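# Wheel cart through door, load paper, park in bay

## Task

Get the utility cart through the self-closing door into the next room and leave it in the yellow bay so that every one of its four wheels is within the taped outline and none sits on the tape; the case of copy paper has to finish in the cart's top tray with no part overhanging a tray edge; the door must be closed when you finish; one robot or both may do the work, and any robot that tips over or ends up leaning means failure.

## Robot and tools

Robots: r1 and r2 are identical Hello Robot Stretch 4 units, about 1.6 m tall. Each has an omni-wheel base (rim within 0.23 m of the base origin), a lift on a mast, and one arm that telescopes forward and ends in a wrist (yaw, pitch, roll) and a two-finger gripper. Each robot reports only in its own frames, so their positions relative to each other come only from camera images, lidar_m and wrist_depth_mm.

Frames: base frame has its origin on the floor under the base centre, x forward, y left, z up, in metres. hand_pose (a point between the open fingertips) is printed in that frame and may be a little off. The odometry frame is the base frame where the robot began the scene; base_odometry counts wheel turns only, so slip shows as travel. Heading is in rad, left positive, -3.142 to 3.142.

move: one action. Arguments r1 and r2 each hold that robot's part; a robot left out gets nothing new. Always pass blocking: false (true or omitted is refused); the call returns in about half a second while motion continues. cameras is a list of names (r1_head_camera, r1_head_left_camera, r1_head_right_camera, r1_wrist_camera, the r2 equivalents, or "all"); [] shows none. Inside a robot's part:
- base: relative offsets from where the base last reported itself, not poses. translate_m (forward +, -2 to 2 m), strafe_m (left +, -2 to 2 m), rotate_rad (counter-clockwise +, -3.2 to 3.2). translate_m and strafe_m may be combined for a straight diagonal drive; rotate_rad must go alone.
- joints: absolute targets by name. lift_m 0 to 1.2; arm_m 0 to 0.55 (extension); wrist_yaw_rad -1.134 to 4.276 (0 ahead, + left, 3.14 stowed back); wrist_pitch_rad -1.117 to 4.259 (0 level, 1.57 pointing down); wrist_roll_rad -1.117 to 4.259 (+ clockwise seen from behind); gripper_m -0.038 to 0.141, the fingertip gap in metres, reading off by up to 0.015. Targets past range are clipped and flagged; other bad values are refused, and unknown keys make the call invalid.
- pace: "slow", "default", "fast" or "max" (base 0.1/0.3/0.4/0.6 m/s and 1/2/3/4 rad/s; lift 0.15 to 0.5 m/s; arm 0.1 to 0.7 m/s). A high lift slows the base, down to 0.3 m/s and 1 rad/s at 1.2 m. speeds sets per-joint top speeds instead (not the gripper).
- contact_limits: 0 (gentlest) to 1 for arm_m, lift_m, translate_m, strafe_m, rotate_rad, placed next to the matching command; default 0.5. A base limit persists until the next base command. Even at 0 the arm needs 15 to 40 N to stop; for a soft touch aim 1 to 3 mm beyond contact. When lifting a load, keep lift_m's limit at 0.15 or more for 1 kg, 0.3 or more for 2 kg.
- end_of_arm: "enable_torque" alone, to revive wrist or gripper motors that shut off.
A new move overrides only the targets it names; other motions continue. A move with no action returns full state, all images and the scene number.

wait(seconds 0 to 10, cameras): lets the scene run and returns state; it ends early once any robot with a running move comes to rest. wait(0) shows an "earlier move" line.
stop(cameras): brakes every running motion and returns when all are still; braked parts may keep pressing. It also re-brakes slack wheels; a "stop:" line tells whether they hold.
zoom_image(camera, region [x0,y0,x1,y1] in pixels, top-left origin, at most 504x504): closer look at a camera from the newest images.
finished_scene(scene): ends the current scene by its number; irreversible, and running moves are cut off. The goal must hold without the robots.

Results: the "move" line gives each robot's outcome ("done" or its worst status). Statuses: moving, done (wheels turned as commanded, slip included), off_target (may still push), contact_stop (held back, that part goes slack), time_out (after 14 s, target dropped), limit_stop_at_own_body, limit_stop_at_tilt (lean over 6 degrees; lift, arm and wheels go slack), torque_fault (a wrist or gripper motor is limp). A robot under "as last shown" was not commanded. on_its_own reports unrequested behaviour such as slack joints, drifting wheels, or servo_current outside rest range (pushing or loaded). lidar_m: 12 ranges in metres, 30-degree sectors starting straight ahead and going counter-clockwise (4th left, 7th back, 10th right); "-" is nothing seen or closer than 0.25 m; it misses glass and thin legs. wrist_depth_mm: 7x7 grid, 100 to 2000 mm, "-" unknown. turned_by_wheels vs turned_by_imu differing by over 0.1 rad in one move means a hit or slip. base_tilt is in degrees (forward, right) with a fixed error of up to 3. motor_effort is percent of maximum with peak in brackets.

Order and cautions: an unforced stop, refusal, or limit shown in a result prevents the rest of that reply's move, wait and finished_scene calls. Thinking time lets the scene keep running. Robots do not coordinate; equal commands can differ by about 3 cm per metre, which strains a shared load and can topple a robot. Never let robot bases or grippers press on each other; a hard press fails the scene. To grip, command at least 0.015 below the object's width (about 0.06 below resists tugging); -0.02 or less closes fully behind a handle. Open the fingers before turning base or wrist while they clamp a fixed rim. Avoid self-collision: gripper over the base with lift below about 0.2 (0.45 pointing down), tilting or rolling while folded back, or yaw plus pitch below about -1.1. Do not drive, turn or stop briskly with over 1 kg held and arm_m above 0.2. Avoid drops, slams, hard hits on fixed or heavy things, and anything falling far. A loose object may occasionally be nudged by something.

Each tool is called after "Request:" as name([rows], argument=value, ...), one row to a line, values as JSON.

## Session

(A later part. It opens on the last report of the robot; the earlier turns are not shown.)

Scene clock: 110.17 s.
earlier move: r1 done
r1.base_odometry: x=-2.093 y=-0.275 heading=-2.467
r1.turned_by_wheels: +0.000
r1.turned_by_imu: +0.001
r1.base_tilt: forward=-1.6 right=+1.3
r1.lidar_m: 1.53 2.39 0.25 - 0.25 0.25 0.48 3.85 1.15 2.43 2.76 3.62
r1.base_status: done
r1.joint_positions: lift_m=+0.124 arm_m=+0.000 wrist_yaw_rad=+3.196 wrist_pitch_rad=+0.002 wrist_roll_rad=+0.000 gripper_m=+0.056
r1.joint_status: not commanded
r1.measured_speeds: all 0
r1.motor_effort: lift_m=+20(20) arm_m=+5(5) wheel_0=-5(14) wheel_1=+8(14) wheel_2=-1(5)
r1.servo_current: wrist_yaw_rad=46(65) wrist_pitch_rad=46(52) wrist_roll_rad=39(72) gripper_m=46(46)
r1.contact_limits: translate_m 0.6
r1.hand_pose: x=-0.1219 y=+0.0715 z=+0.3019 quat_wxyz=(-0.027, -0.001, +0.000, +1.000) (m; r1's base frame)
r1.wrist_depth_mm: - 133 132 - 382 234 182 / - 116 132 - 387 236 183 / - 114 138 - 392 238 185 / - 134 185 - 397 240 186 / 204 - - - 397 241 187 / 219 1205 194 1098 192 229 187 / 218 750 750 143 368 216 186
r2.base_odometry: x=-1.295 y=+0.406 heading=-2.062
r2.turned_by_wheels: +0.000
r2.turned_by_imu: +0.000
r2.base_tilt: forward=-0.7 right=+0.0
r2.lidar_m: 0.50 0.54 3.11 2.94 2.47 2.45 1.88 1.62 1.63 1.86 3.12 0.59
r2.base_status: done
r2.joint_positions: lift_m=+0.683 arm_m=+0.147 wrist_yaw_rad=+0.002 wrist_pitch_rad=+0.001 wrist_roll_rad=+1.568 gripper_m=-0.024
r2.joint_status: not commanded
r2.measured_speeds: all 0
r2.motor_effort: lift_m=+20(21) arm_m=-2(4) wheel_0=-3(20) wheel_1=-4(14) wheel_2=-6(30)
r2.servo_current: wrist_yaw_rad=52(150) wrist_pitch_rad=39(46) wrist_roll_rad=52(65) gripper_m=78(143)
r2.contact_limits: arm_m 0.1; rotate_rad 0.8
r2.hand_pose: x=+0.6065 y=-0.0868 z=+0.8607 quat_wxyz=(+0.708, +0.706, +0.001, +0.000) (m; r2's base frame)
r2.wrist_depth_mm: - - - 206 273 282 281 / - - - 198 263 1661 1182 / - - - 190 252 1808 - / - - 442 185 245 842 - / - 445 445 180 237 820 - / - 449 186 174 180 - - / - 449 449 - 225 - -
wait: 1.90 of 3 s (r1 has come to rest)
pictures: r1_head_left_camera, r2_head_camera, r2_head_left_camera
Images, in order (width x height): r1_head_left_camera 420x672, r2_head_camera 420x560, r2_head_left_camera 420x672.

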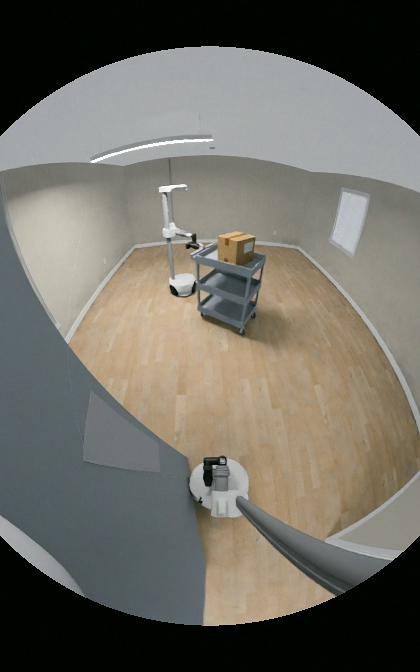

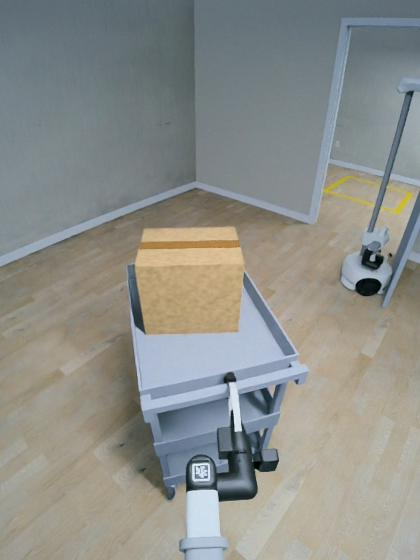

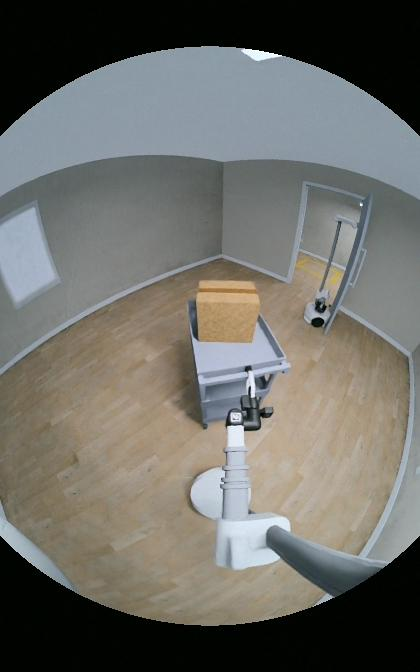

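Request:
move(blocking=false, r1={"base":{"translate_m":0.39},"pace":"slow","contact_limits":{"translate_m":0.6}}, r2={"base":{"translate_m":0.0,"strafe_m":-0.42},"contact_limits":{"strafe_m":0.8}})

Request:
wait(seconds=4, cameras=[])

Request:
move(blocking=false, r2={"base":{"rotate_rad":0.37},"pace":"slow","contact_limits":{"rotate_rad":0.8}})

Request:
wait(seconds=2, cameras=[])

Request:
move(blocking=false, r2={"base":{"translate_m":0.0,"strafe_m":-0.4},"contact_limits":{"strafe_m":0.8}})

Request:
wait(seconds=2.5, cameras=["r1_head_left_camera"])

Request:
move(blocking=false, r1={"base":{"strafe_m":0.16},"pace":"slow","contact_limits":{"strafe_m":0.4}}, r2={"base":{"rotate_rad":0.37},"pace":"slow","contact_limits":{"rotate_rad":0.8}})

Request:
wait(seconds=3, cameras=["r2_head_camera","r2_head_left_camera","r1_head_left_camera","r2_wrist_camera"])

Scene clock: 123.90 s.
move: r1 moving; r2 moving
r1.base_odometry: x=-2.103 y=-0.283 heading=-2.466
r1.turned_by_wheels: +0.000
r1.turned_by_imu: +0.000
r1.base_tilt: forward=-1.6 right=+1.2
r1.lidar_m: 1.54 2.33 0.25 - 0.25 0.25 0.48 3.85 1.17 2.50 2.78 3.59
r1.base_status: translate_m moving
r1.joint_positions: lift_m=+0.124 arm_m=+0.000 wrist_yaw_rad=+3.196 wrist_pitch_rad=+0.002 wrist_roll_rad=+0.000 gripper_m=+0.056
r1.joint_status: not commanded
r1.measured_speeds: translate_m=+0.049 strafe_m=+0.000 rotate_rad=-0.001 lift_m=+0.000 arm_m=+0.000 wrist_yaw_rad=+0.000 wrist_pitch_rad=+0.000 wrist_roll_rad=+0.000
r1.motor_effort: lift_m=+20(20) arm_m=+4(5) wheel_0=+2(4) wheel_1=+8(11) wheel_2=-4(6)
r1.servo_current: wrist_yaw_rad=52(72) wrist_pitch_rad=33(46) wrist_roll_rad=52(59) gripper_m=39(46)
r1.contact_limits: translate_m 0.6
r1.hand_pose: x=-0.1219 y=+0.0715 z=+0.3019 quat_wxyz=(-0.027, -0.001, +0.000, +1.000) (m; r1's base frame)
r1.wrist_depth_mm: - 132 132 - 384 235 182 / - 116 132 - 389 237 184 / - 114 138 - 397 239 185 / - 134 185 - 397 241 186 / 205 - - - 399 243 187 / 220 1205 194 1182 190 229 187 / 219 759 750 143 375 217 187
r2.base_odometry: x=-1.327 y=+0.423 heading=-2.061
r2.turned_by_wheels: +0.001
r2.turned_by_imu: +0.002
r2.base_tilt: forward=-0.6 right=+0.1
r2.lidar_m: 0.51 0.54 3.14 2.95 2.49 2.52 1.90 1.59 1.58 1.84 3.12 0.59
r2.base_status: translate_m moving; strafe_m moving
r2.joint_positions: lift_m=+0.683 arm_m=+0.147 wrist_yaw_rad=+0.011 wrist_pitch_rad=+0.001 wrist_roll_rad=+1.568 gripper_m=-0.024
r2.joint_status: not commanded
r2.measured_speeds: translate_m=+0.000 strafe_m=-0.142 rotate_rad=+0.007 lift_m=+0.000 arm_m=+0.000 wrist_yaw_rad=+0.037 wrist_pitch_rad=+0.000 wrist_roll_rad=+0.000
r2.motor_effort: lift_m=+20(20) arm_m=-4(4) wheel_0=+21(21) wheel_1=-8(11) wheel_2=+1(4)
r2.servo_current: wrist_yaw_rad=59(65) wrist_pitch_rad=33(46) wrist_roll_rad=52(52) gripper_m=85(85)
r2.contact_limits: arm_m 0.1; strafe_m 0.8
r2.hand_pose: x=+0.6072 y=-0.0842 z=+0.8607 quat_wxyz=(+0.708, +0.706, +0.004, +0.004) (m; r2's base frame)
r2.wrist_depth_mm: - - - 202 268 273 276 / - - - 196 257 1708 1182 / - - - 189 251 1756 - / - - 449 185 245 831 - / - 449 442 181 237 820 - / - 445 188 175 180 - - / - - 452 - 226 - -
pictures: none

Scene clock: 126.13 s.
earlier move: r1 moving; r2 done
r1.base_odometry: x=-2.267 y=-0.415 heading=-2.466
r1.turned_by_wheels: +0.000
r1.turned_by_imu: +0.000
r1.base_tilt: forward=-1.6 right=+1.3
r1.lidar_m: 1.34 1.37 2.13 2.02 0.25 0.25 0.53 1.32 1.33 2.70 2.74 3.59
r1.base_status: translate_m moving
r1.joint_positions: lift_m=+0.124 arm_m=+0.000 wrist_yaw_rad=+3.196 wrist_pitch_rad=+0.002 wrist_roll_rad=+0.000 gripper_m=+0.056
r1.joint_status: not commanded
r1.measured_speeds: translate_m=+0.100 strafe_m=+0.000 rotate_rad=-0.001 lift_m=+0.000 arm_m=+0.000 wrist_yaw_rad=+0.000 wrist_pitch_rad=+0.000 wrist_roll_rad=+0.000
r1.motor_effort: lift_m=+19(20) arm_m=+5(5) wheel_0=+1(5) wheel_1=+7(12) wheel_2=-4(7)
r1.servo_current: wrist_yaw_rad=59(72) wrist_pitch_rad=46(52) wrist_roll_rad=65(65) gripper_m=46(52)
r1.contact_limits: translate_m 0.6
r1.hand_pose: x=-0.1219 y=+0.0715 z=+0.3019 quat_wxyz=(-0.027, -0.001, +0.000, +1.000) (m; r1's base frame)
r1.wrist_depth_mm: - 133 132 - 410 241 183 / - 116 133 - 418 244 185 / - 114 138 - 387 245 187 / - 134 185 - 427 247 189 / 205 - - - 392 248 189 / 220 1205 193 1205 187 250 189 / 218 750 759 153 362 222 189
r2.base_odometry: x=-1.666 y=+0.604 heading=-2.061
r2.turned_by_wheels: -0.001
r2.turned_by_imu: +0.005
r2.base_tilt: forward=-0.7 right=+0.1
r2.lidar_m: 0.38 0.44 3.43 3.27 2.78 2.78 1.56 1.31 1.32 1.53 2.59 0.74
r2.base_status: done
r2.joint_positions: lift_m=+0.683 arm_m=+0.147 wrist_yaw_rad=+0.013 wrist_pitch_rad=+0.001 wrist_roll_rad=+1.568 gripper_m=-0.024
r2.joint_status: not commanded
r2.measured_speeds: all 0
r2.motor_effort: lift_m=+20(20) arm_m=-3(4) wheel_0=+4(23) wheel_1=+0(12) wheel_2=+4(6)
r2.servo_current: wrist_yaw_rad=72(85) wrist_pitch_rad=39(46) wrist_roll_rad=33(65) gripper_m=78(85)
r2.contact_limits: arm_m 0.1; strafe_m 0.8
r2.hand_pose: x=+0.6074 y=-0.0837 z=+0.8607 quat_wxyz=(+0.708, +0.706, +0.005, +0.004) (m; r2's base frame)
r2.wrist_depth_mm: - - - - - 1464 1160 / - - - - - 1708 1160 / - - - 345 375 1499 1118 / - - - 235 330 1618 1182 / - - - 197 263 1756 500 / - - 189 165 181 1708 - / - 418 402 - 200 - -
wait: 2.23 of 4 s (r2 has come to rest)
pictures: none
No camera images: "cameras" was empty.

Scene clock: 126.63 s.
earlier move: r1 moving
move: r2 moving
r1.base_odometry: x=-2.307 y=-0.446 heading=-2.466
r1.turned_by_wheels: +0.000
r1.turned_by_imu: +0.000
r1.base_tilt: forward=-1.6 right=+1.3
r1.lidar_m: 1.30 1.32 2.15 2.01 0.25 0.25 0.52 1.34 1.41 2.70 2.74 3.57
r1.base_status: translate_m moving
r1.joint_positions: lift_m=+0.124 arm_m=+0.000 wrist_yaw_rad=+3.196 wrist_pitch_rad=+0.002 wrist_roll_rad=+0.000 gripper_m=+0.056
r1.joint_status: not commanded
r1.measured_speeds: translate_m=+0.101 strafe_m=-0.001 rotate_rad=+0.000 lift_m=+0.000 arm_m=+0.000 wrist_yaw_rad=+0.000 wrist_pitch_rad=+0.000 wrist_roll_rad=+0.000
r1.motor_effort: lift_m=+19(20) arm_m=+4(5) wheel_0=+4(4) wheel_1=+7(9) wheel_2=-3(6)
r1.servo_current: wrist_yaw_rad=46(65) wrist_pitch_rad=39(52) wrist_roll_rad=39(59) gripper_m=46(46)
r1.contact_limits: translate_m 0.6
r1.hand_pose: x=-0.1219 y=+0.0715 z=+0.3019 quat_wxyz=(-0.027, -0.001, +0.000, +1.000) (m; r1's base frame)
r1.wrist_depth_mm: - 133 132 - 421 243 184 / - 116 133 - 421 245 186 / - 114 138 - 430 248 187 / - 134 185 - 397 249 189 / 204 - - - 397 250 190 / 220 1229 193 1182 187 252 190 / 218 750 750 153 364 223 189
r2.base_odometry: x=-1.666 y=+0.604 heading=-1.939
r2.turned_by_wheels: +0.122
r2.turned_by_imu: +0.110
r2.base_tilt: forward=-0.7 right=+0.1
r2.lidar_m: 0.40 0.49 3.45 3.07 2.78 2.32 1.47 1.30 1.33 1.63 3.01 0.63
r2.base_status: rotate_rad moving
r2.joint_positions: lift_m=+0.683 arm_m=+0.147 wrist_yaw_rad=-0.021 wrist_pitch_rad=+0.001 wrist_roll_rad=+1.568 gripper_m=-0.024
r2.joint_status: not commanded
r2.measured_speeds: translate_m=-0.005 strafe_m=+0.004 rotate_rad=+0.490 lift_m=+0.000 arm_m=+0.000 wrist_yaw_rad=-0.061 wrist_pitch_rad=+0.000 wrist_roll_rad=+0.000
r2.motor_effort: lift_m=+20(20) arm_m=-3(4) wheel_0=-20(20) wheel_1=-13(13) wheel_2=-26(26)
r2.servo_current: wrist_yaw_rad=143(143) wrist_pitch_rad=39(52) wrist_roll_rad=39(52) gripper_m=85(85)
r2.contact_limits: arm_m 0.1; rotate_rad 0.8
r2.hand_pose: x=+0.6044 y=-0.0934 z=+0.8607 quat_wxyz=(+0.708, +0.706, -0.007, -0.008) (m; r2's base frame)
r2.wrist_depth_mm: - - - - - 1397 1182 / - - - 340 - 1708 1205 / - - - 324 368 375 377 / - - - 211 303 1708 1255 / - - - 180 250 1708 508 / - - 186 158 181 1618 - / - 413 399 - 199 - -
pictures: none

Scene clock: 127.63 s.
earlier move: r1 moving; r2 done
r1.base_odometry: x=-2.380 y=-0.505 heading=-2.466
r1.turned_by_wheels: +0.000
r1.turned_by_imu: +0.000
r1.base_tilt: forward=-1.6 right=+1.3
r1.lidar_m: 1.22 1.30 2.17 2.04 0.29 0.25 0.43 1.42 1.54 2.70 2.76 3.57
r1.base_status: translate_m moving
r1.joint_positions: lift_m=+0.124 arm_m=+0.000 wrist_yaw_rad=+3.196 wrist_pitch_rad=+0.002 wrist_roll_rad=+0.000 gripper_m=+0.056
r1.joint_status: not commanded
r1.measured_speeds: translate_m=+0.066 strafe_m=+0.003 rotate_rad=+0.000 lift_m=+0.000 arm_m=+0.000 wrist_yaw_rad=+0.000 wrist_pitch_rad=+0.000 wrist_roll_rad=+0.000
r1.motor_effort: lift_m=+19(20) arm_m=+4(5) wheel_0=+2(5) wheel_1=+5(11) wheel_2=+2(6)
r1.servo_current: wrist_yaw_rad=65(65) wrist_pitch_rad=39(52) wrist_roll_rad=46(65) gripper_m=46(46)
r1.contact_limits: translate_m 0.6
r1.hand_pose: x=-0.1219 y=+0.0715 z=+0.3019 quat_wxyz=(-0.027, -0.001, +0.000, +1.000) (m; r1's base frame)
r1.wrist_depth_mm: - 133 133 - 274 246 - / - 112 133 - 281 247 - / - 115 139 - 283 - - / - 134 186 - 289 - - / 206 - - - 291 248 - / 220 1205 194 1205 191 931 1098 / 218 750 750 154 259 750 759
r2.base_odometry: x=-1.666 y=+0.604 heading=-1.692
r2.turned_by_wheels: +0.247
r2.turned_by_imu: +0.186
r2.base_tilt: forward=-0.6 right=+0.1
r2.lidar_m: 0.46 0.49 3.58 2.88 2.79 1.88 1.37 1.29 1.38 1.91 1.89 0.60
r2.base_status: done
r2.joint_positions: lift_m=+0.683 arm_m=+0.147 wrist_yaw_rad=-0.002 wrist_pitch_rad=+0.001 wrist_roll_rad=+1.568 gripper_m=-0.024
r2.joint_status: not commanded
r2.measured_speeds: all 0
r2.motor_effort: lift_m=+20(20) arm_m=+4(4) wheel_0=-4(21) wheel_1=-4(14) wheel_2=-5(29)
r2.servo_current: wrist_yaw_rad=46(143) wrist_pitch_rad=39(52) wrist_roll_rad=46(59) gripper_m=72(91)
r2.contact_limits: arm_m 0.1; rotate_rad 0.8
r2.hand_pose: x=+0.6061 y=-0.0881 z=+0.8607 quat_wxyz=(+0.708, +0.706, +0.000, -0.001) (m; r2's base frame)
r2.wrist_depth_mm: - - - 243 - 1537 1098 / - - - 220 290 314 312 / - - - 206 272 1756 504 / - - - 195 255 1708 - / - - 445 184 241 842 - / - 439 186 174 180 - - / - 427 424 - 218 - -
wait: 1.00 of 2 s (r2 has come to rest)
pictures: none
No camera images: "cameras" was empty.

Scene clock: 128.13 s.
earlier move: r1 moving
move: r2 moving
r1.base_odometry: x=-2.396 y=-0.518 heading=-2.466
r1.turned_by_wheels: +0.000
r1.turned_by_imu: +0.000
r1.base_tilt: forward=-1.6 right=+1.3
r1.lidar_m: 1.18 1.23 2.17 2.03 1.80 0.25 0.41 1.42 1.58 2.69 2.74 3.56
r1.base_status: translate_m moving
r1.joint_positions: lift_m=+0.124 arm_m=+0.000 wrist_yaw_rad=+3.196 wrist_pitch_rad=+0.002 wrist_roll_rad=+0.000 gripper_m=+0.056
r1.joint_status: not commanded
r1.measured_speeds: translate_m=+0.018 strafe_m=+0.000 rotate_rad=+0.001 lift_m=+0.000 arm_m=+0.000 wrist_yaw_rad=+0.000 wrist_pitch_rad=+0.000 wrist_roll_rad=+0.000
r1.motor_effort: lift_m=+20(20) arm_m=+5(5) wheel_0=-3(3) wheel_1=+6(9) wheel_2=+0(1)
r1.servo_current: wrist_yaw_rad=59(65) wrist_pitch_rad=39(46) wrist_roll_rad=46(59) gripper_m=39(46)
r1.contact_limits: translate_m 0.6
r1.hand_pose: x=-0.1219 y=+0.0715 z=+0.3019 quat_wxyz=(-0.027, -0.001, +0.000, +1.000) (m; r1's base frame)
r1.wrist_depth_mm: - 133 132 - 271 - - / - 112 133 - 270 - - / - 115 136 484 271 - - / - 134 187 - 271 - - / 206 - - 1983 272 - - / 220 1205 194 1078 187 1118 1098 / 219 759 750 535 272 759 778
r2.base_odometry: x=-1.701 y=+0.608 heading=-1.691
r2.turned_by_wheels: +0.001
r2.turned_by_imu: +0.002
r2.base_tilt: forward=-0.7 right=+0.0
r2.lidar_m: 0.48 0.45 3.62 2.94 2.80 1.83 1.34 1.27 1.35 1.91 2.08 0.60
r2.base_status: translate_m moving; strafe_m moving
r2.joint_positions: lift_m=+0.683 arm_m=+0.147 wrist_yaw_rad=+0.011 wrist_pitch_rad=+0.001 wrist_roll_rad=+1.568 gripper_m=-0.024
r2.joint_status: not commanded
r2.measured_speeds: translate_m=+0.000 strafe_m=-0.140 rotate_rad=+0.012 lift_m=+0.000 arm_m=+0.000 wrist_yaw_rad=+0.044 wrist_pitch_rad=+0.000 wrist_roll_rad=+0.000
r2.motor_effort: lift_m=+20(20) arm_m=+4(4) wheel_0=+19(19) wheel_1=-6(11) wheel_2=+1(4)
r2.servo_current: wrist_yaw_rad=59(59) wrist_pitch_rad=39(46) wrist_roll_rad=46(52) gripper_m=78(85)
r2.contact_limits: arm_m 0.1; strafe_m 0.8
r2.hand_pose: x=+0.6072 y=-0.0843 z=+0.8607 quat_wxyz=(+0.708, +0.706, +0.004, +0.003) (m; r2's base frame)
r2.wrist_depth_mm: - - - 236 - 1576 1118 / - - - 216 286 307 307 / - - - 205 270 1708 504 / - - - 195 253 820 - / - - 445 185 242 842 - / - 439 189 175 180 798 - / - - 433 - 223 - -
pictures: none

Scene clock: 128.57 s.
earlier move: r1 done; r2 moving
r1.base_odometry: x=-2.397 y=-0.519 heading=-2.466
r1.turned_by_wheels: +0.000
r1.turned_by_imu: +0.000
r1.base_tilt: forward=-1.6 right=+1.3
r1.lidar_m: 1.15 1.17 2.17 2.02 1.82 0.25 0.44 1.45 1.57 2.69 2.75 3.55
r1.base_status: done
r1.joint_positions: lift_m=+0.124 arm_m=+0.000 wrist_yaw_rad=+3.196 wrist_pitch_rad=+0.002 wrist_roll_rad=+0.000 gripper_m=+0.056
r1.joint_status: not commanded
r1.measured_speeds: all 0
r1.motor_effort: lift_m=+19(20) arm_m=+4(5) wheel_0=+0(3) wheel_1=+6(9) wheel_2=+2(2)
r1.servo_current: wrist_yaw_rad=52(72) wrist_pitch_rad=46(52) wrist_roll_rad=46(72) gripper_m=39(46)
r1.contact_limits: translate_m 0.6
r1.hand_pose: x=-0.1219 y=+0.0715 z=+0.3019 quat_wxyz=(-0.027, -0.001, +0.000, +1.000) (m; r1's base frame)
r1.wrist_depth_mm: - 133 133 - 271 - - / - 112 132 - 273 - - / - 115 136 473 273 - - / - 134 187 - 273 - - / 206 - - 1921 273 - - / 220 1205 194 1078 187 1118 1098 / 219 750 759 153 274 759 788
r2.base_odometry: x=-1.791 y=+0.619 heading=-1.691
r2.turned_by_wheels: +0.000
r2.turned_by_imu: +0.001
r2.base_tilt: forward=-0.7 right=+0.0
r2.lidar_m: 0.46 0.47 3.60 3.00 2.89 1.78 1.28 1.24 1.30 1.84 2.03 0.62
r2.base_status: translate_m moving; strafe_m moving
r2.joint_positions: lift_m=+0.683 arm_m=+0.147 wrist_yaw_rad=+0.015 wrist_pitch_rad=+0.001 wrist_roll_rad=+1.568 gripper_m=-0.024
r2.joint_status: not commanded
r2.measured_speeds: translate_m=+0.000 strafe_m=-0.267 rotate_rad=-0.001 lift_m=+0.000 arm_m=+0.000 wrist_yaw_rad=+0.000 wrist_pitch_rad=+0.000 wrist_roll_rad=+0.000
r2.motor_effort: lift_m=+20(20) arm_m=+4(5) wheel_0=+23(24) wheel_1=-9(11) wheel_2=+6(7)
r2.servo_current: wrist_yaw_rad=72(91) wrist_pitch_rad=39(46) wrist_roll_rad=46(52) gripper_m=85(85)
r2.contact_limits: arm_m 0.1; strafe_m 0.8
r2.hand_pose: x=+0.6075 y=-0.0831 z=+0.8607 quat_wxyz=(+0.708, +0.706, +0.006, +0.005) (m; r2's base frame)
r2.wrist_depth_mm: - - - 260 - 1708 1160 / - - - 287 315 325 325 / - - - 220 289 1661 1205 / - - - 203 264 1863 535 / - - - 186 246 798 - / - 439 188 174 181 - - / - 424 413 - 218 - -
wait: 0.43 of 2.5 s (r1 has come to rest)
pictures: r1_head_left_camera
Images, in order (width x height): r1_head_left_camera 420x672.

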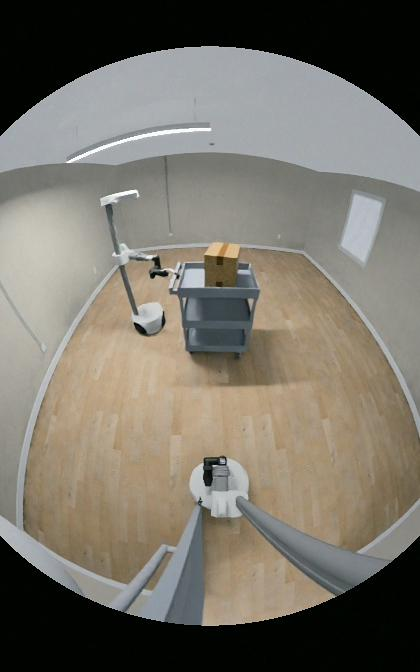

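Scene clock: 129.07 s.
earlier move: r2 replaced
move: r1 moving; r2 moving
r1.base_odometry: x=-2.388 y=-0.530 heading=-2.466
r1.turned_by_wheels: +0.000
r1.turned_by_imu: +0.000
r1.base_tilt: forward=-1.5 right=+1.3
r1.lidar_m: 1.11 1.13 2.16 2.03 1.81 0.25 0.40 1.45 1.61 2.72 2.75 3.57
r1.base_status: strafe_m moving
r1.joint_positions: lift_m=+0.124 arm_m=+0.000 wrist_yaw_rad=+3.196 wrist_pitch_rad=+0.002 wrist_roll_rad=+0.000 gripper_m=+0.056
r1.joint_status: not commanded
r1.measured_speeds: translate_m=+0.000 strafe_m=+0.057 rotate_rad=+0.000 lift_m=+0.000 arm_m=+0.000 wrist_yaw_rad=+0.000 wrist_pitch_rad=+0.000 wrist_roll_rad=+0.000
r1.motor_effort: lift_m=+19(19) arm_m=+4(5) wheel_0=-13(13) wheel_1=+10(12) wheel_2=+3(3)
r1.servo_current: wrist_yaw_rad=39(52) wrist_pitch_rad=39(52) wrist_roll_rad=39(65) gripper_m=39(46)
r1.contact_limits: strafe_m 0.4
r1.hand_pose: x=-0.1219 y=+0.0715 z=+0.3019 quat_wxyz=(-0.027, -0.001, +0.000, +1.000) (m; r1's base frame)
r1.wrist_depth_mm: - 133 132 - 273 - - / - 112 133 - 273 - - / - 115 136 433 273 - - / - 134 187 - 274 - - / 205 - - 1921 274 - - / 220 1205 194 1098 188 1098 1098 / 219 750 750 153 276 768 809
r2.base_odometry: x=-1.889 y=+0.628 heading=-1.568
r2.turned_by_wheels: +0.123
r2.turned_by_imu: +0.111
r2.base_tilt: forward=-0.7 right=+0.1
r2.lidar_m: 0.39 0.54 3.78 3.02 3.00 1.54 1.19 1.20 1.33 2.04 1.65 0.64
r2.base_status: earlier strafe_m replaced; rotate_rad moving
r2.joint_positions: lift_m=+0.683 arm_m=+0.147 wrist_yaw_rad=-0.016 wrist_pitch_rad=+0.001 wrist_roll_rad=+1.568 gripper_m=-0.024
r2.joint_status: not commanded
r2.measured_speeds: translate_m=+0.001 strafe_m=-0.128 rotate_rad=+0.497 lift_m=+0.000 arm_m=+0.000 wrist_yaw_rad=-0.038 wrist_pitch_rad=+0.000 wrist_roll_rad=+0.000
r2.motor_effort: lift_m=+20(20) arm_m=+4(4) wheel_0=-4(16) wheel_1=-6(8) wheel_2=-23(23)
r2.servo_current: wrist_yaw_rad=85(98) wrist_pitch_rad=33(46) wrist_roll_rad=59(59) gripper_m=85(91)
r2.contact_limits: arm_m 0.1; rotate_rad 0.8
r2.hand_pose: x=+0.6048 y=-0.0921 z=+0.8607 quat_wxyz=(+0.708, +0.706, -0.005, -0.006) (m; r2's base frame)
r2.wrist_depth_mm: - - - - - 1708 1182 / - - - 300 347 1464 1138 / - - - 233 320 1537 1138 / - - - 206 271 1756 512 / - - - 182 240 1756 - / - 433 186 162 180 - - / - 410 404 - 207 - -
pictures: none

Scene clock: 130.23 s.
earlier move: r1 moving; r2 done
r1.base_odometry: x=-2.320 y=-0.615 heading=-2.466
r1.turned_by_wheels: +0.000
r1.turned_by_imu: +0.000
r1.base_tilt: forward=-1.6 right=+1.3
r1.lidar_m: 1.16 1.39 2.03 1.91 1.84 0.25 0.32 1.53 1.57 2.83 2.88 1.34
r1.base_status: strafe_m moving
r1.joint_positions: lift_m=+0.124 arm_m=+0.000 wrist_yaw_rad=+3.196 wrist_pitch_rad=+0.002 wrist_roll_rad=+0.000 gripper_m=+0.056
r1.joint_status: not commanded
r1.measured_speeds: translate_m=+0.000 strafe_m=+0.093 rotate_rad=+0.002 lift_m=+0.000 arm_m=+0.000 wrist_yaw_rad=+0.000 wrist_pitch_rad=+0.000 wrist_roll_rad=+0.000
r1.motor_effort: lift_m=+19(20) arm_m=+4(5) wheel_0=-7(13) wheel_1=+6(12) wheel_2=+5(5)
r1.servo_current: wrist_yaw_rad=39(65) wrist_pitch_rad=39(52) wrist_roll_rad=39(65) gripper_m=33(46)
r1.contact_limits: strafe_m 0.4
r1.hand_pose: x=-0.1219 y=+0.0715 z=+0.3019 quat_wxyz=(-0.027, -0.001, +0.000, +1.000) (m; r1's base frame)
r1.wrist_depth_mm: - 133 132 436 279 - - / - 112 133 364 281 - - / - 115 136 364 283 - - / - 134 187 382 282 - - / 205 - - 477 283 - - / 220 1205 194 500 187 1118 1078 / 220 750 759 153 285 759 798
r2.base_odometry: x=-1.916 y=+0.625 heading=-1.323
r2.turned_by_wheels: +0.246
r2.turned_by_imu: +0.170
r2.base_tilt: forward=-0.7 right=+0.1
r2.lidar_m: 0.47 0.47 3.43 3.06 2.26 1.38 1.20 1.20 1.45 2.66 1.52 0.60
r2.base_status: done
r2.joint_positions: lift_m=+0.683 arm_m=+0.147 wrist_yaw_rad=-0.002 wrist_pitch_rad=+0.001 wrist_roll_rad=+1.568 gripper_m=-0.024
r2.joint_status: not commanded
r2.measured_speeds: all 0
r2.motor_effort: lift_m=+20(20) arm_m=+4(5) wheel_0=-7(26) wheel_1=-5(9) wheel_2=-4(27)
r2.servo_current: wrist_yaw_rad=46(104) wrist_pitch_rad=46(46) wrist_roll_rad=52(59) gripper_m=85(91)
r2.contact_limits: arm_m 0.1; rotate_rad 0.8
r2.hand_pose: x=+0.6061 y=-0.0880 z=+0.8607 quat_wxyz=(+0.708, +0.706, +0.000, -0.001) (m; r2's base frame)
r2.wrist_depth_mm: - - - 241 - 1576 1160 / - - - 220 289 310 310 / - - - 206 272 1708 521 / - - - 195 254 1756 - / - - 442 185 240 842 - / - 439 186 173 180 - - / - 427 424 - 217 - -
wait: 1.17 of 3 s (r2 has come to rest)
pictures: r1_head_left_camera, r2_head_camera, r2_head_left_camera, r2_wrist_camera
Images, in order (width x height): r1_head_left_camera 420x672, r2_head_camera 420x560, r2_head_left_camera 420x672, r2_wrist_camera 616x392.

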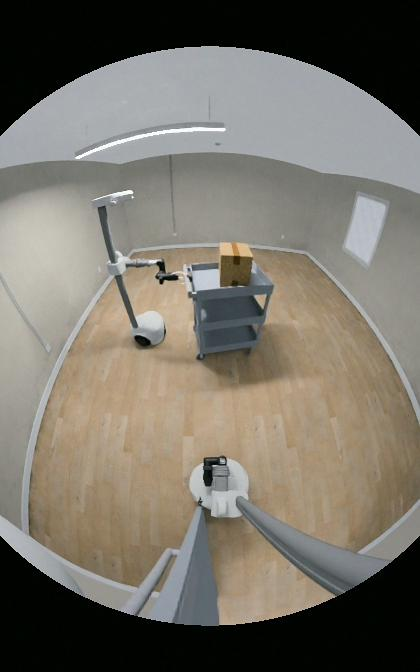

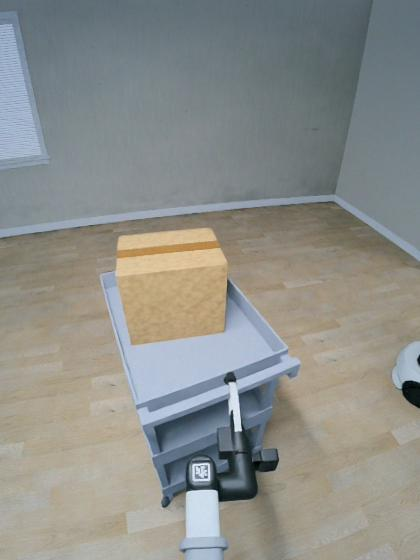

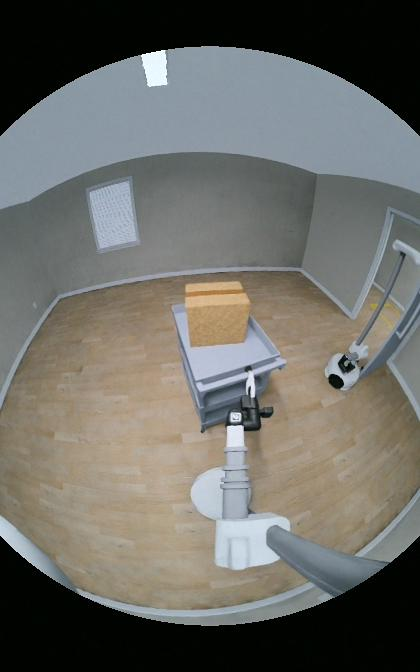

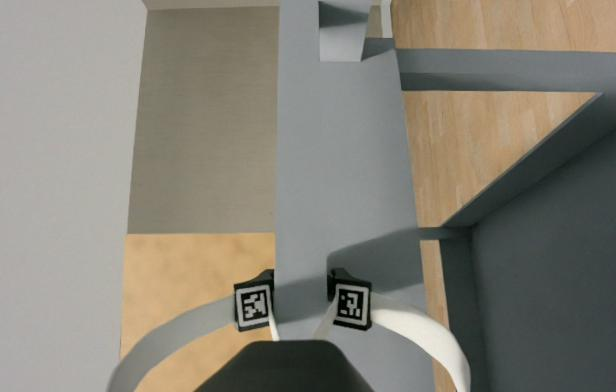

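Request:
move(blocking=false, r2={"base":{"translate_m":0.42},"pace":"default","contact_limits":{"translate_m":0.8}})

Request:
wait(seconds=3, cameras=["r2_head_camera","r1_head_left_camera"])

Request:
wait(seconds=3, cameras=["r2_head_camera","r1_head_left_camera","r2_head_left_camera"])

Scene clock: 154.83 s.
earlier move: r1 done
move: r2 moving
r1.base_odometry: x=-2.298 y=-0.643 heading=-2.466
r1.turned_by_wheels: +0.000
r1.turned_by_imu: -0.001
r1.base_tilt: forward=-1.5 right=+1.3
r1.lidar_m: 1.11 1.38 2.00 1.88 1.79 0.25 0.31 1.54 1.60 2.84 2.89 1.35
r1.base_status: done
r1.joint_positions: lift_m=+0.124 arm_m=+0.000 wrist_yaw_rad=+3.196 wrist_pitch_rad=+0.002 wrist_roll_rad=+0.000 gripper_m=+0.056
r1.joint_status: not commanded
r1.measured_speeds: all 0
r1.motor_effort: lift_m=+19(20) arm_m=+4(5) wheel_0=-8(8) wheel_1=+2(2) wheel_2=+5(5)
r1.servo_current: wrist_yaw_rad=52(65) wrist_pitch_rad=46(46) wrist_roll_rad=20(59) gripper_m=39(52)
r1.contact_limits: strafe_m 0.4
r1.hand_pose: x=-0.1219 y=+0.0715 z=+0.3019 quat_wxyz=(-0.027, -0.001, +0.000, +1.000) (m; r1's base frame)
r1.wrist_depth_mm: - 133 133 357 289 - - / - 112 132 362 289 - - / - 115 136 312 287 - - / - 134 187 373 290 - - / 207 - - 389 289 - - / 220 1205 193 488 187 1118 1118 / 219 759 750 153 291 768 798
r2.base_odometry: x=-1.908 y=+0.595 heading=-1.323
r2.turned_by_wheels: -0.001
r2.turned_by_imu: +0.000
r2.base_tilt: forward=-0.7 right=+0.1
r2.lidar_m: 0.46 0.48 3.45 3.04 2.32 1.38 1.22 1.23 1.49 2.75 1.49 0.62
r2.base_status: translate_m moving
r2.joint_positions: lift_m=+0.683 arm_m=+0.147 wrist_yaw_rad=-0.006 wrist_pitch_rad=+0.001 wrist_roll_rad=+1.568 gripper_m=-0.024
r2.joint_status: not commanded
r2.measured_speeds: translate_m=+0.122 strafe_m=-0.001 rotate_rad=-0.002 lift_m=+0.000 arm_m=+0.000 wrist_yaw_rad=-0.012 wrist_pitch_rad=+0.000 wrist_roll_rad=+0.000
r2.motor_effort: lift_m=+20(20) arm_m=+4(4) wheel_0=+5(9) wheel_1=+7(8) wheel_2=-21(21)
r2.servo_current: wrist_yaw_rad=65(65) wrist_pitch_rad=46(46) wrist_roll_rad=52(52) gripper_m=78(85)
r2.contact_limits: arm_m 0.1; translate_m 0.8
r2.hand_pose: x=+0.6058 y=-0.0891 z=+0.8607 quat_wxyz=(+0.708, +0.706, -0.002, -0.002) (m; r2's base frame)
r2.wrist_depth_mm: - - - 250 - 1708 1160 / - - - 229 307 315 1060 / - - - 212 281 1661 1182 / - - - 198 258 1921 - / - - 442 185 242 798 - / - 430 187 169 178 - - / - 424 413 - 216 - -
pictures: none

Scene clock: 157.23 s.
earlier move: r2 done
r1.base_odometry: x=-2.298 y=-0.643 heading=-2.466
r1.turned_by_wheels: +0.000
r1.turned_by_imu: +0.000
r1.base_tilt: forward=-1.5 right=+1.3
r1.lidar_m: 1.20 1.28 2.02 1.87 1.83 0.26 0.30 1.53 1.56 2.84 2.92 1.19
r1.base_status: done
r1.joint_positions: lift_m=+0.124 arm_m=+0.000 wrist_yaw_rad=+3.196 wrist_pitch_rad=+0.002 wrist_roll_rad=+0.000 gripper_m=+0.056
r1.joint_status: not commanded
r1.measured_speeds: all 0
r1.motor_effort: lift_m=+19(20) arm_m=+4(5) wheel_0=-8(8) wheel_1=+2(2) wheel_2=+5(5)
r1.servo_current: wrist_yaw_rad=33(65) wrist_pitch_rad=33(52) wrist_roll_rad=46(78) gripper_m=39(52)
r1.contact_limits: strafe_m 0.4
r1.hand_pose: x=-0.1219 y=+0.0715 z=+0.3019 quat_wxyz=(-0.027, -0.001, +0.000, +1.000) (m; r1's base frame)
r1.wrist_depth_mm: - 133 133 357 287 - - / - 113 133 359 289 - - / - 115 136 310 289 - - / - 134 186 375 290 - - / 206 - - 392 290 - - / 220 1205 193 488 187 1138 1098 / 219 759 750 153 290 768 798
r2.base_odometry: x=-1.813 y=+0.218 heading=-1.322
r2.turned_by_wheels: +0.002
r2.turned_by_imu: +0.001
r2.base_tilt: forward=-0.7 right=+0.1
r2.lidar_m: 0.37 0.42 3.53 3.14 3.00 1.85 1.61 1.59 1.95 2.67 1.26 0.77
r2.base_status: done
r2.joint_positions: lift_m=+0.683 arm_m=+0.147 wrist_yaw_rad=+0.009 wrist_pitch_rad=+0.001 wrist_roll_rad=+1.568 gripper_m=-0.024
r2.joint_status: not commanded
r2.measured_speeds: all 0
r2.motor_effort: lift_m=+20(20) arm_m=+4(4) wheel_0=+6(11) wheel_1=+7(9) wheel_2=-3(21)
r2.servo_current: wrist_yaw_rad=52(65) wrist_pitch_rad=39(46) wrist_roll_rad=33(59) gripper_m=85(85)
r2.contact_limits: arm_m 0.1; translate_m 0.8
r2.hand_pose: x=+0.6070 y=-0.0848 z=+0.8607 quat_wxyz=(+0.708, +0.706, +0.004, +0.003) (m; r2's base frame)
r2.wrist_depth_mm: - - - - - 1661 1160 / - - - - - 1708 1205 / - - - 347 - 1808 1182 / - - - 312 377 387 382 / - - - 202 274 1708 1281 / - - 189 160 180 1618 504 / - - 402 - 202 - -
wait: 2.40 of 3 s (r2 has come to rest)
pictures: r1_head_left_camera, r2_head_camera
Images, in order (width x height): r1_head_left_camera 420x672, r2_head_camera 420x560.

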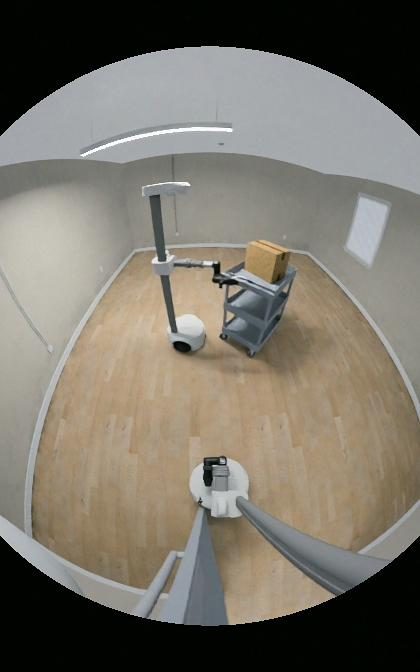

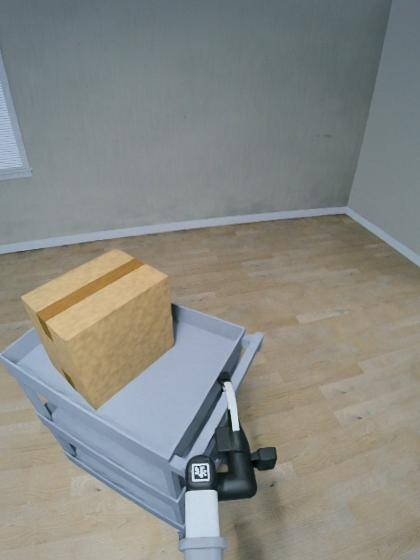

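Scene clock: 160.23 s.
r1.base_odometry: x=-2.298 y=-0.643 heading=-2.466
r1.turned_by_wheels: +0.000
r1.turned_by_imu: +0.000
r1.base_tilt: forward=-1.6 right=+1.3
r1.lidar_m: 1.20 1.31 2.03 1.87 1.82 0.25 0.32 1.53 1.59 2.86 2.92 1.20
r1.base_status: done
r1.joint_positions: lift_m=+0.124 arm_m=+0.000 wrist_yaw_rad=+3.196 wrist_pitch_rad=+0.002 wrist_roll_rad=+0.000 gripper_m=+0.056
r1.joint_status: not commanded
r1.measured_speeds: all 0
r1.motor_effort: lift_m=+19(20) arm_m=+5(5) wheel_0=-7(8) wheel_1=+2(2) wheel_2=+5(5)
r1.servo_current: wrist_yaw_rad=39(65) wrist_pitch_rad=39(52) wrist_roll_rad=59(78) gripper_m=39(52)
r1.contact_limits: strafe_m 0.4
r1.hand_pose: x=-0.1219 y=+0.0715 z=+0.3019 quat_wxyz=(-0.027, -0.001, +0.000, +1.000) (m; r1's base frame)
r1.wrist_depth_mm: - 133 132 359 287 - - / - 112 133 359 289 - - / - 115 136 310 289 - - / - 134 187 373 289 - - / 206 - - 392 289 - - / 220 1229 193 492 187 1138 1098 / 219 759 759 153 291 759 798
r2.base_odometry: x=-1.813 y=+0.218 heading=-1.322
r2.turned_by_wheels: +0.000
r2.turned_by_imu: +0.000
r2.base_tilt: forward=-0.7 right=+0.1
r2.lidar_m: 0.36 0.41 3.54 3.14 2.99 1.83 1.61 1.62 1.94 2.66 1.32 0.80
r2.base_status: done
r2.joint_positions: lift_m=+0.683 arm_m=+0.147 wrist_yaw_rad=+0.009 wrist_pitch_rad=+0.001 wrist_roll_rad=+1.568 gripper_m=-0.024
r2.joint_status: not commanded
r2.measured_speeds: all 0
r2.motor_effort: lift_m=+20(20) arm_m=+4(4) wheel_0=+6(11) wheel_1=+7(9) wheel_2=-3(21)
r2.servo_current: wrist_yaw_rad=52(65) wrist_pitch_rad=46(46) wrist_roll_rad=59(59) gripper_m=85(85)
r2.contact_limits: arm_m 0.1; translate_m 0.8
r2.hand_pose: x=+0.6070 y=-0.0848 z=+0.8607 quat_wxyz=(+0.708, +0.706, +0.004, +0.003) (m; r2's base frame)
r2.wrist_depth_mm: - - - - - 1661 1182 / - - - - - 1708 1160 / - - - 345 - 1756 1205 / - - - 312 375 387 384 / - - - 201 276 1708 1255 / - - 189 160 180 1618 504 / - - 402 - 202 - -
wait: 3.00 s; at rest by 0.27 s
pictures: r1_head_left_camera, r2_head_camera, r2_head_left_camera
Images, in order (width x height): r1_head_left_camera 420x672, r2_head_camera 420x560, r2_head_left_camera 420x672.

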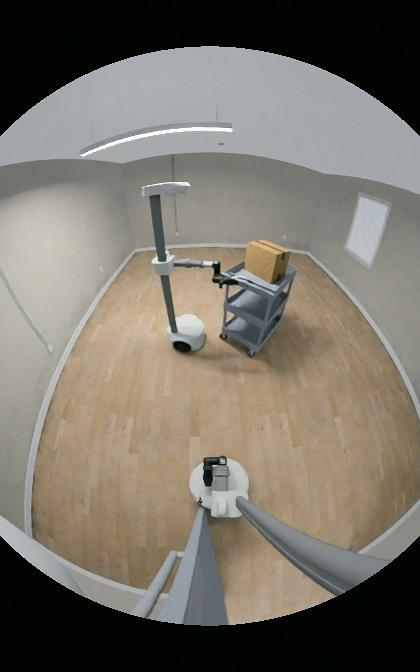

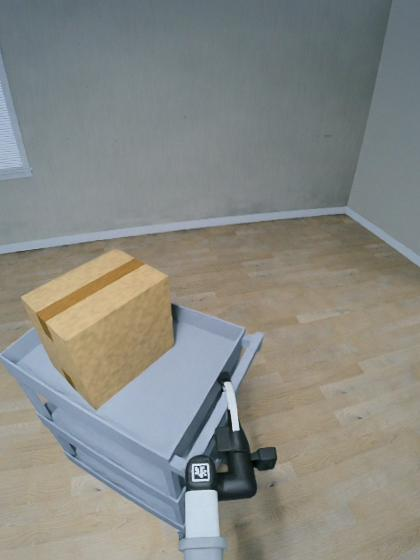

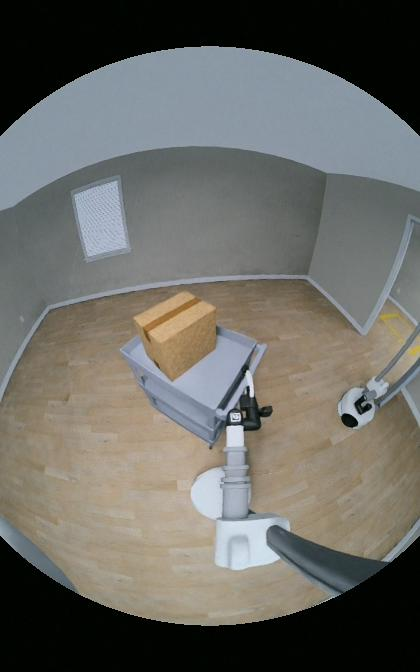

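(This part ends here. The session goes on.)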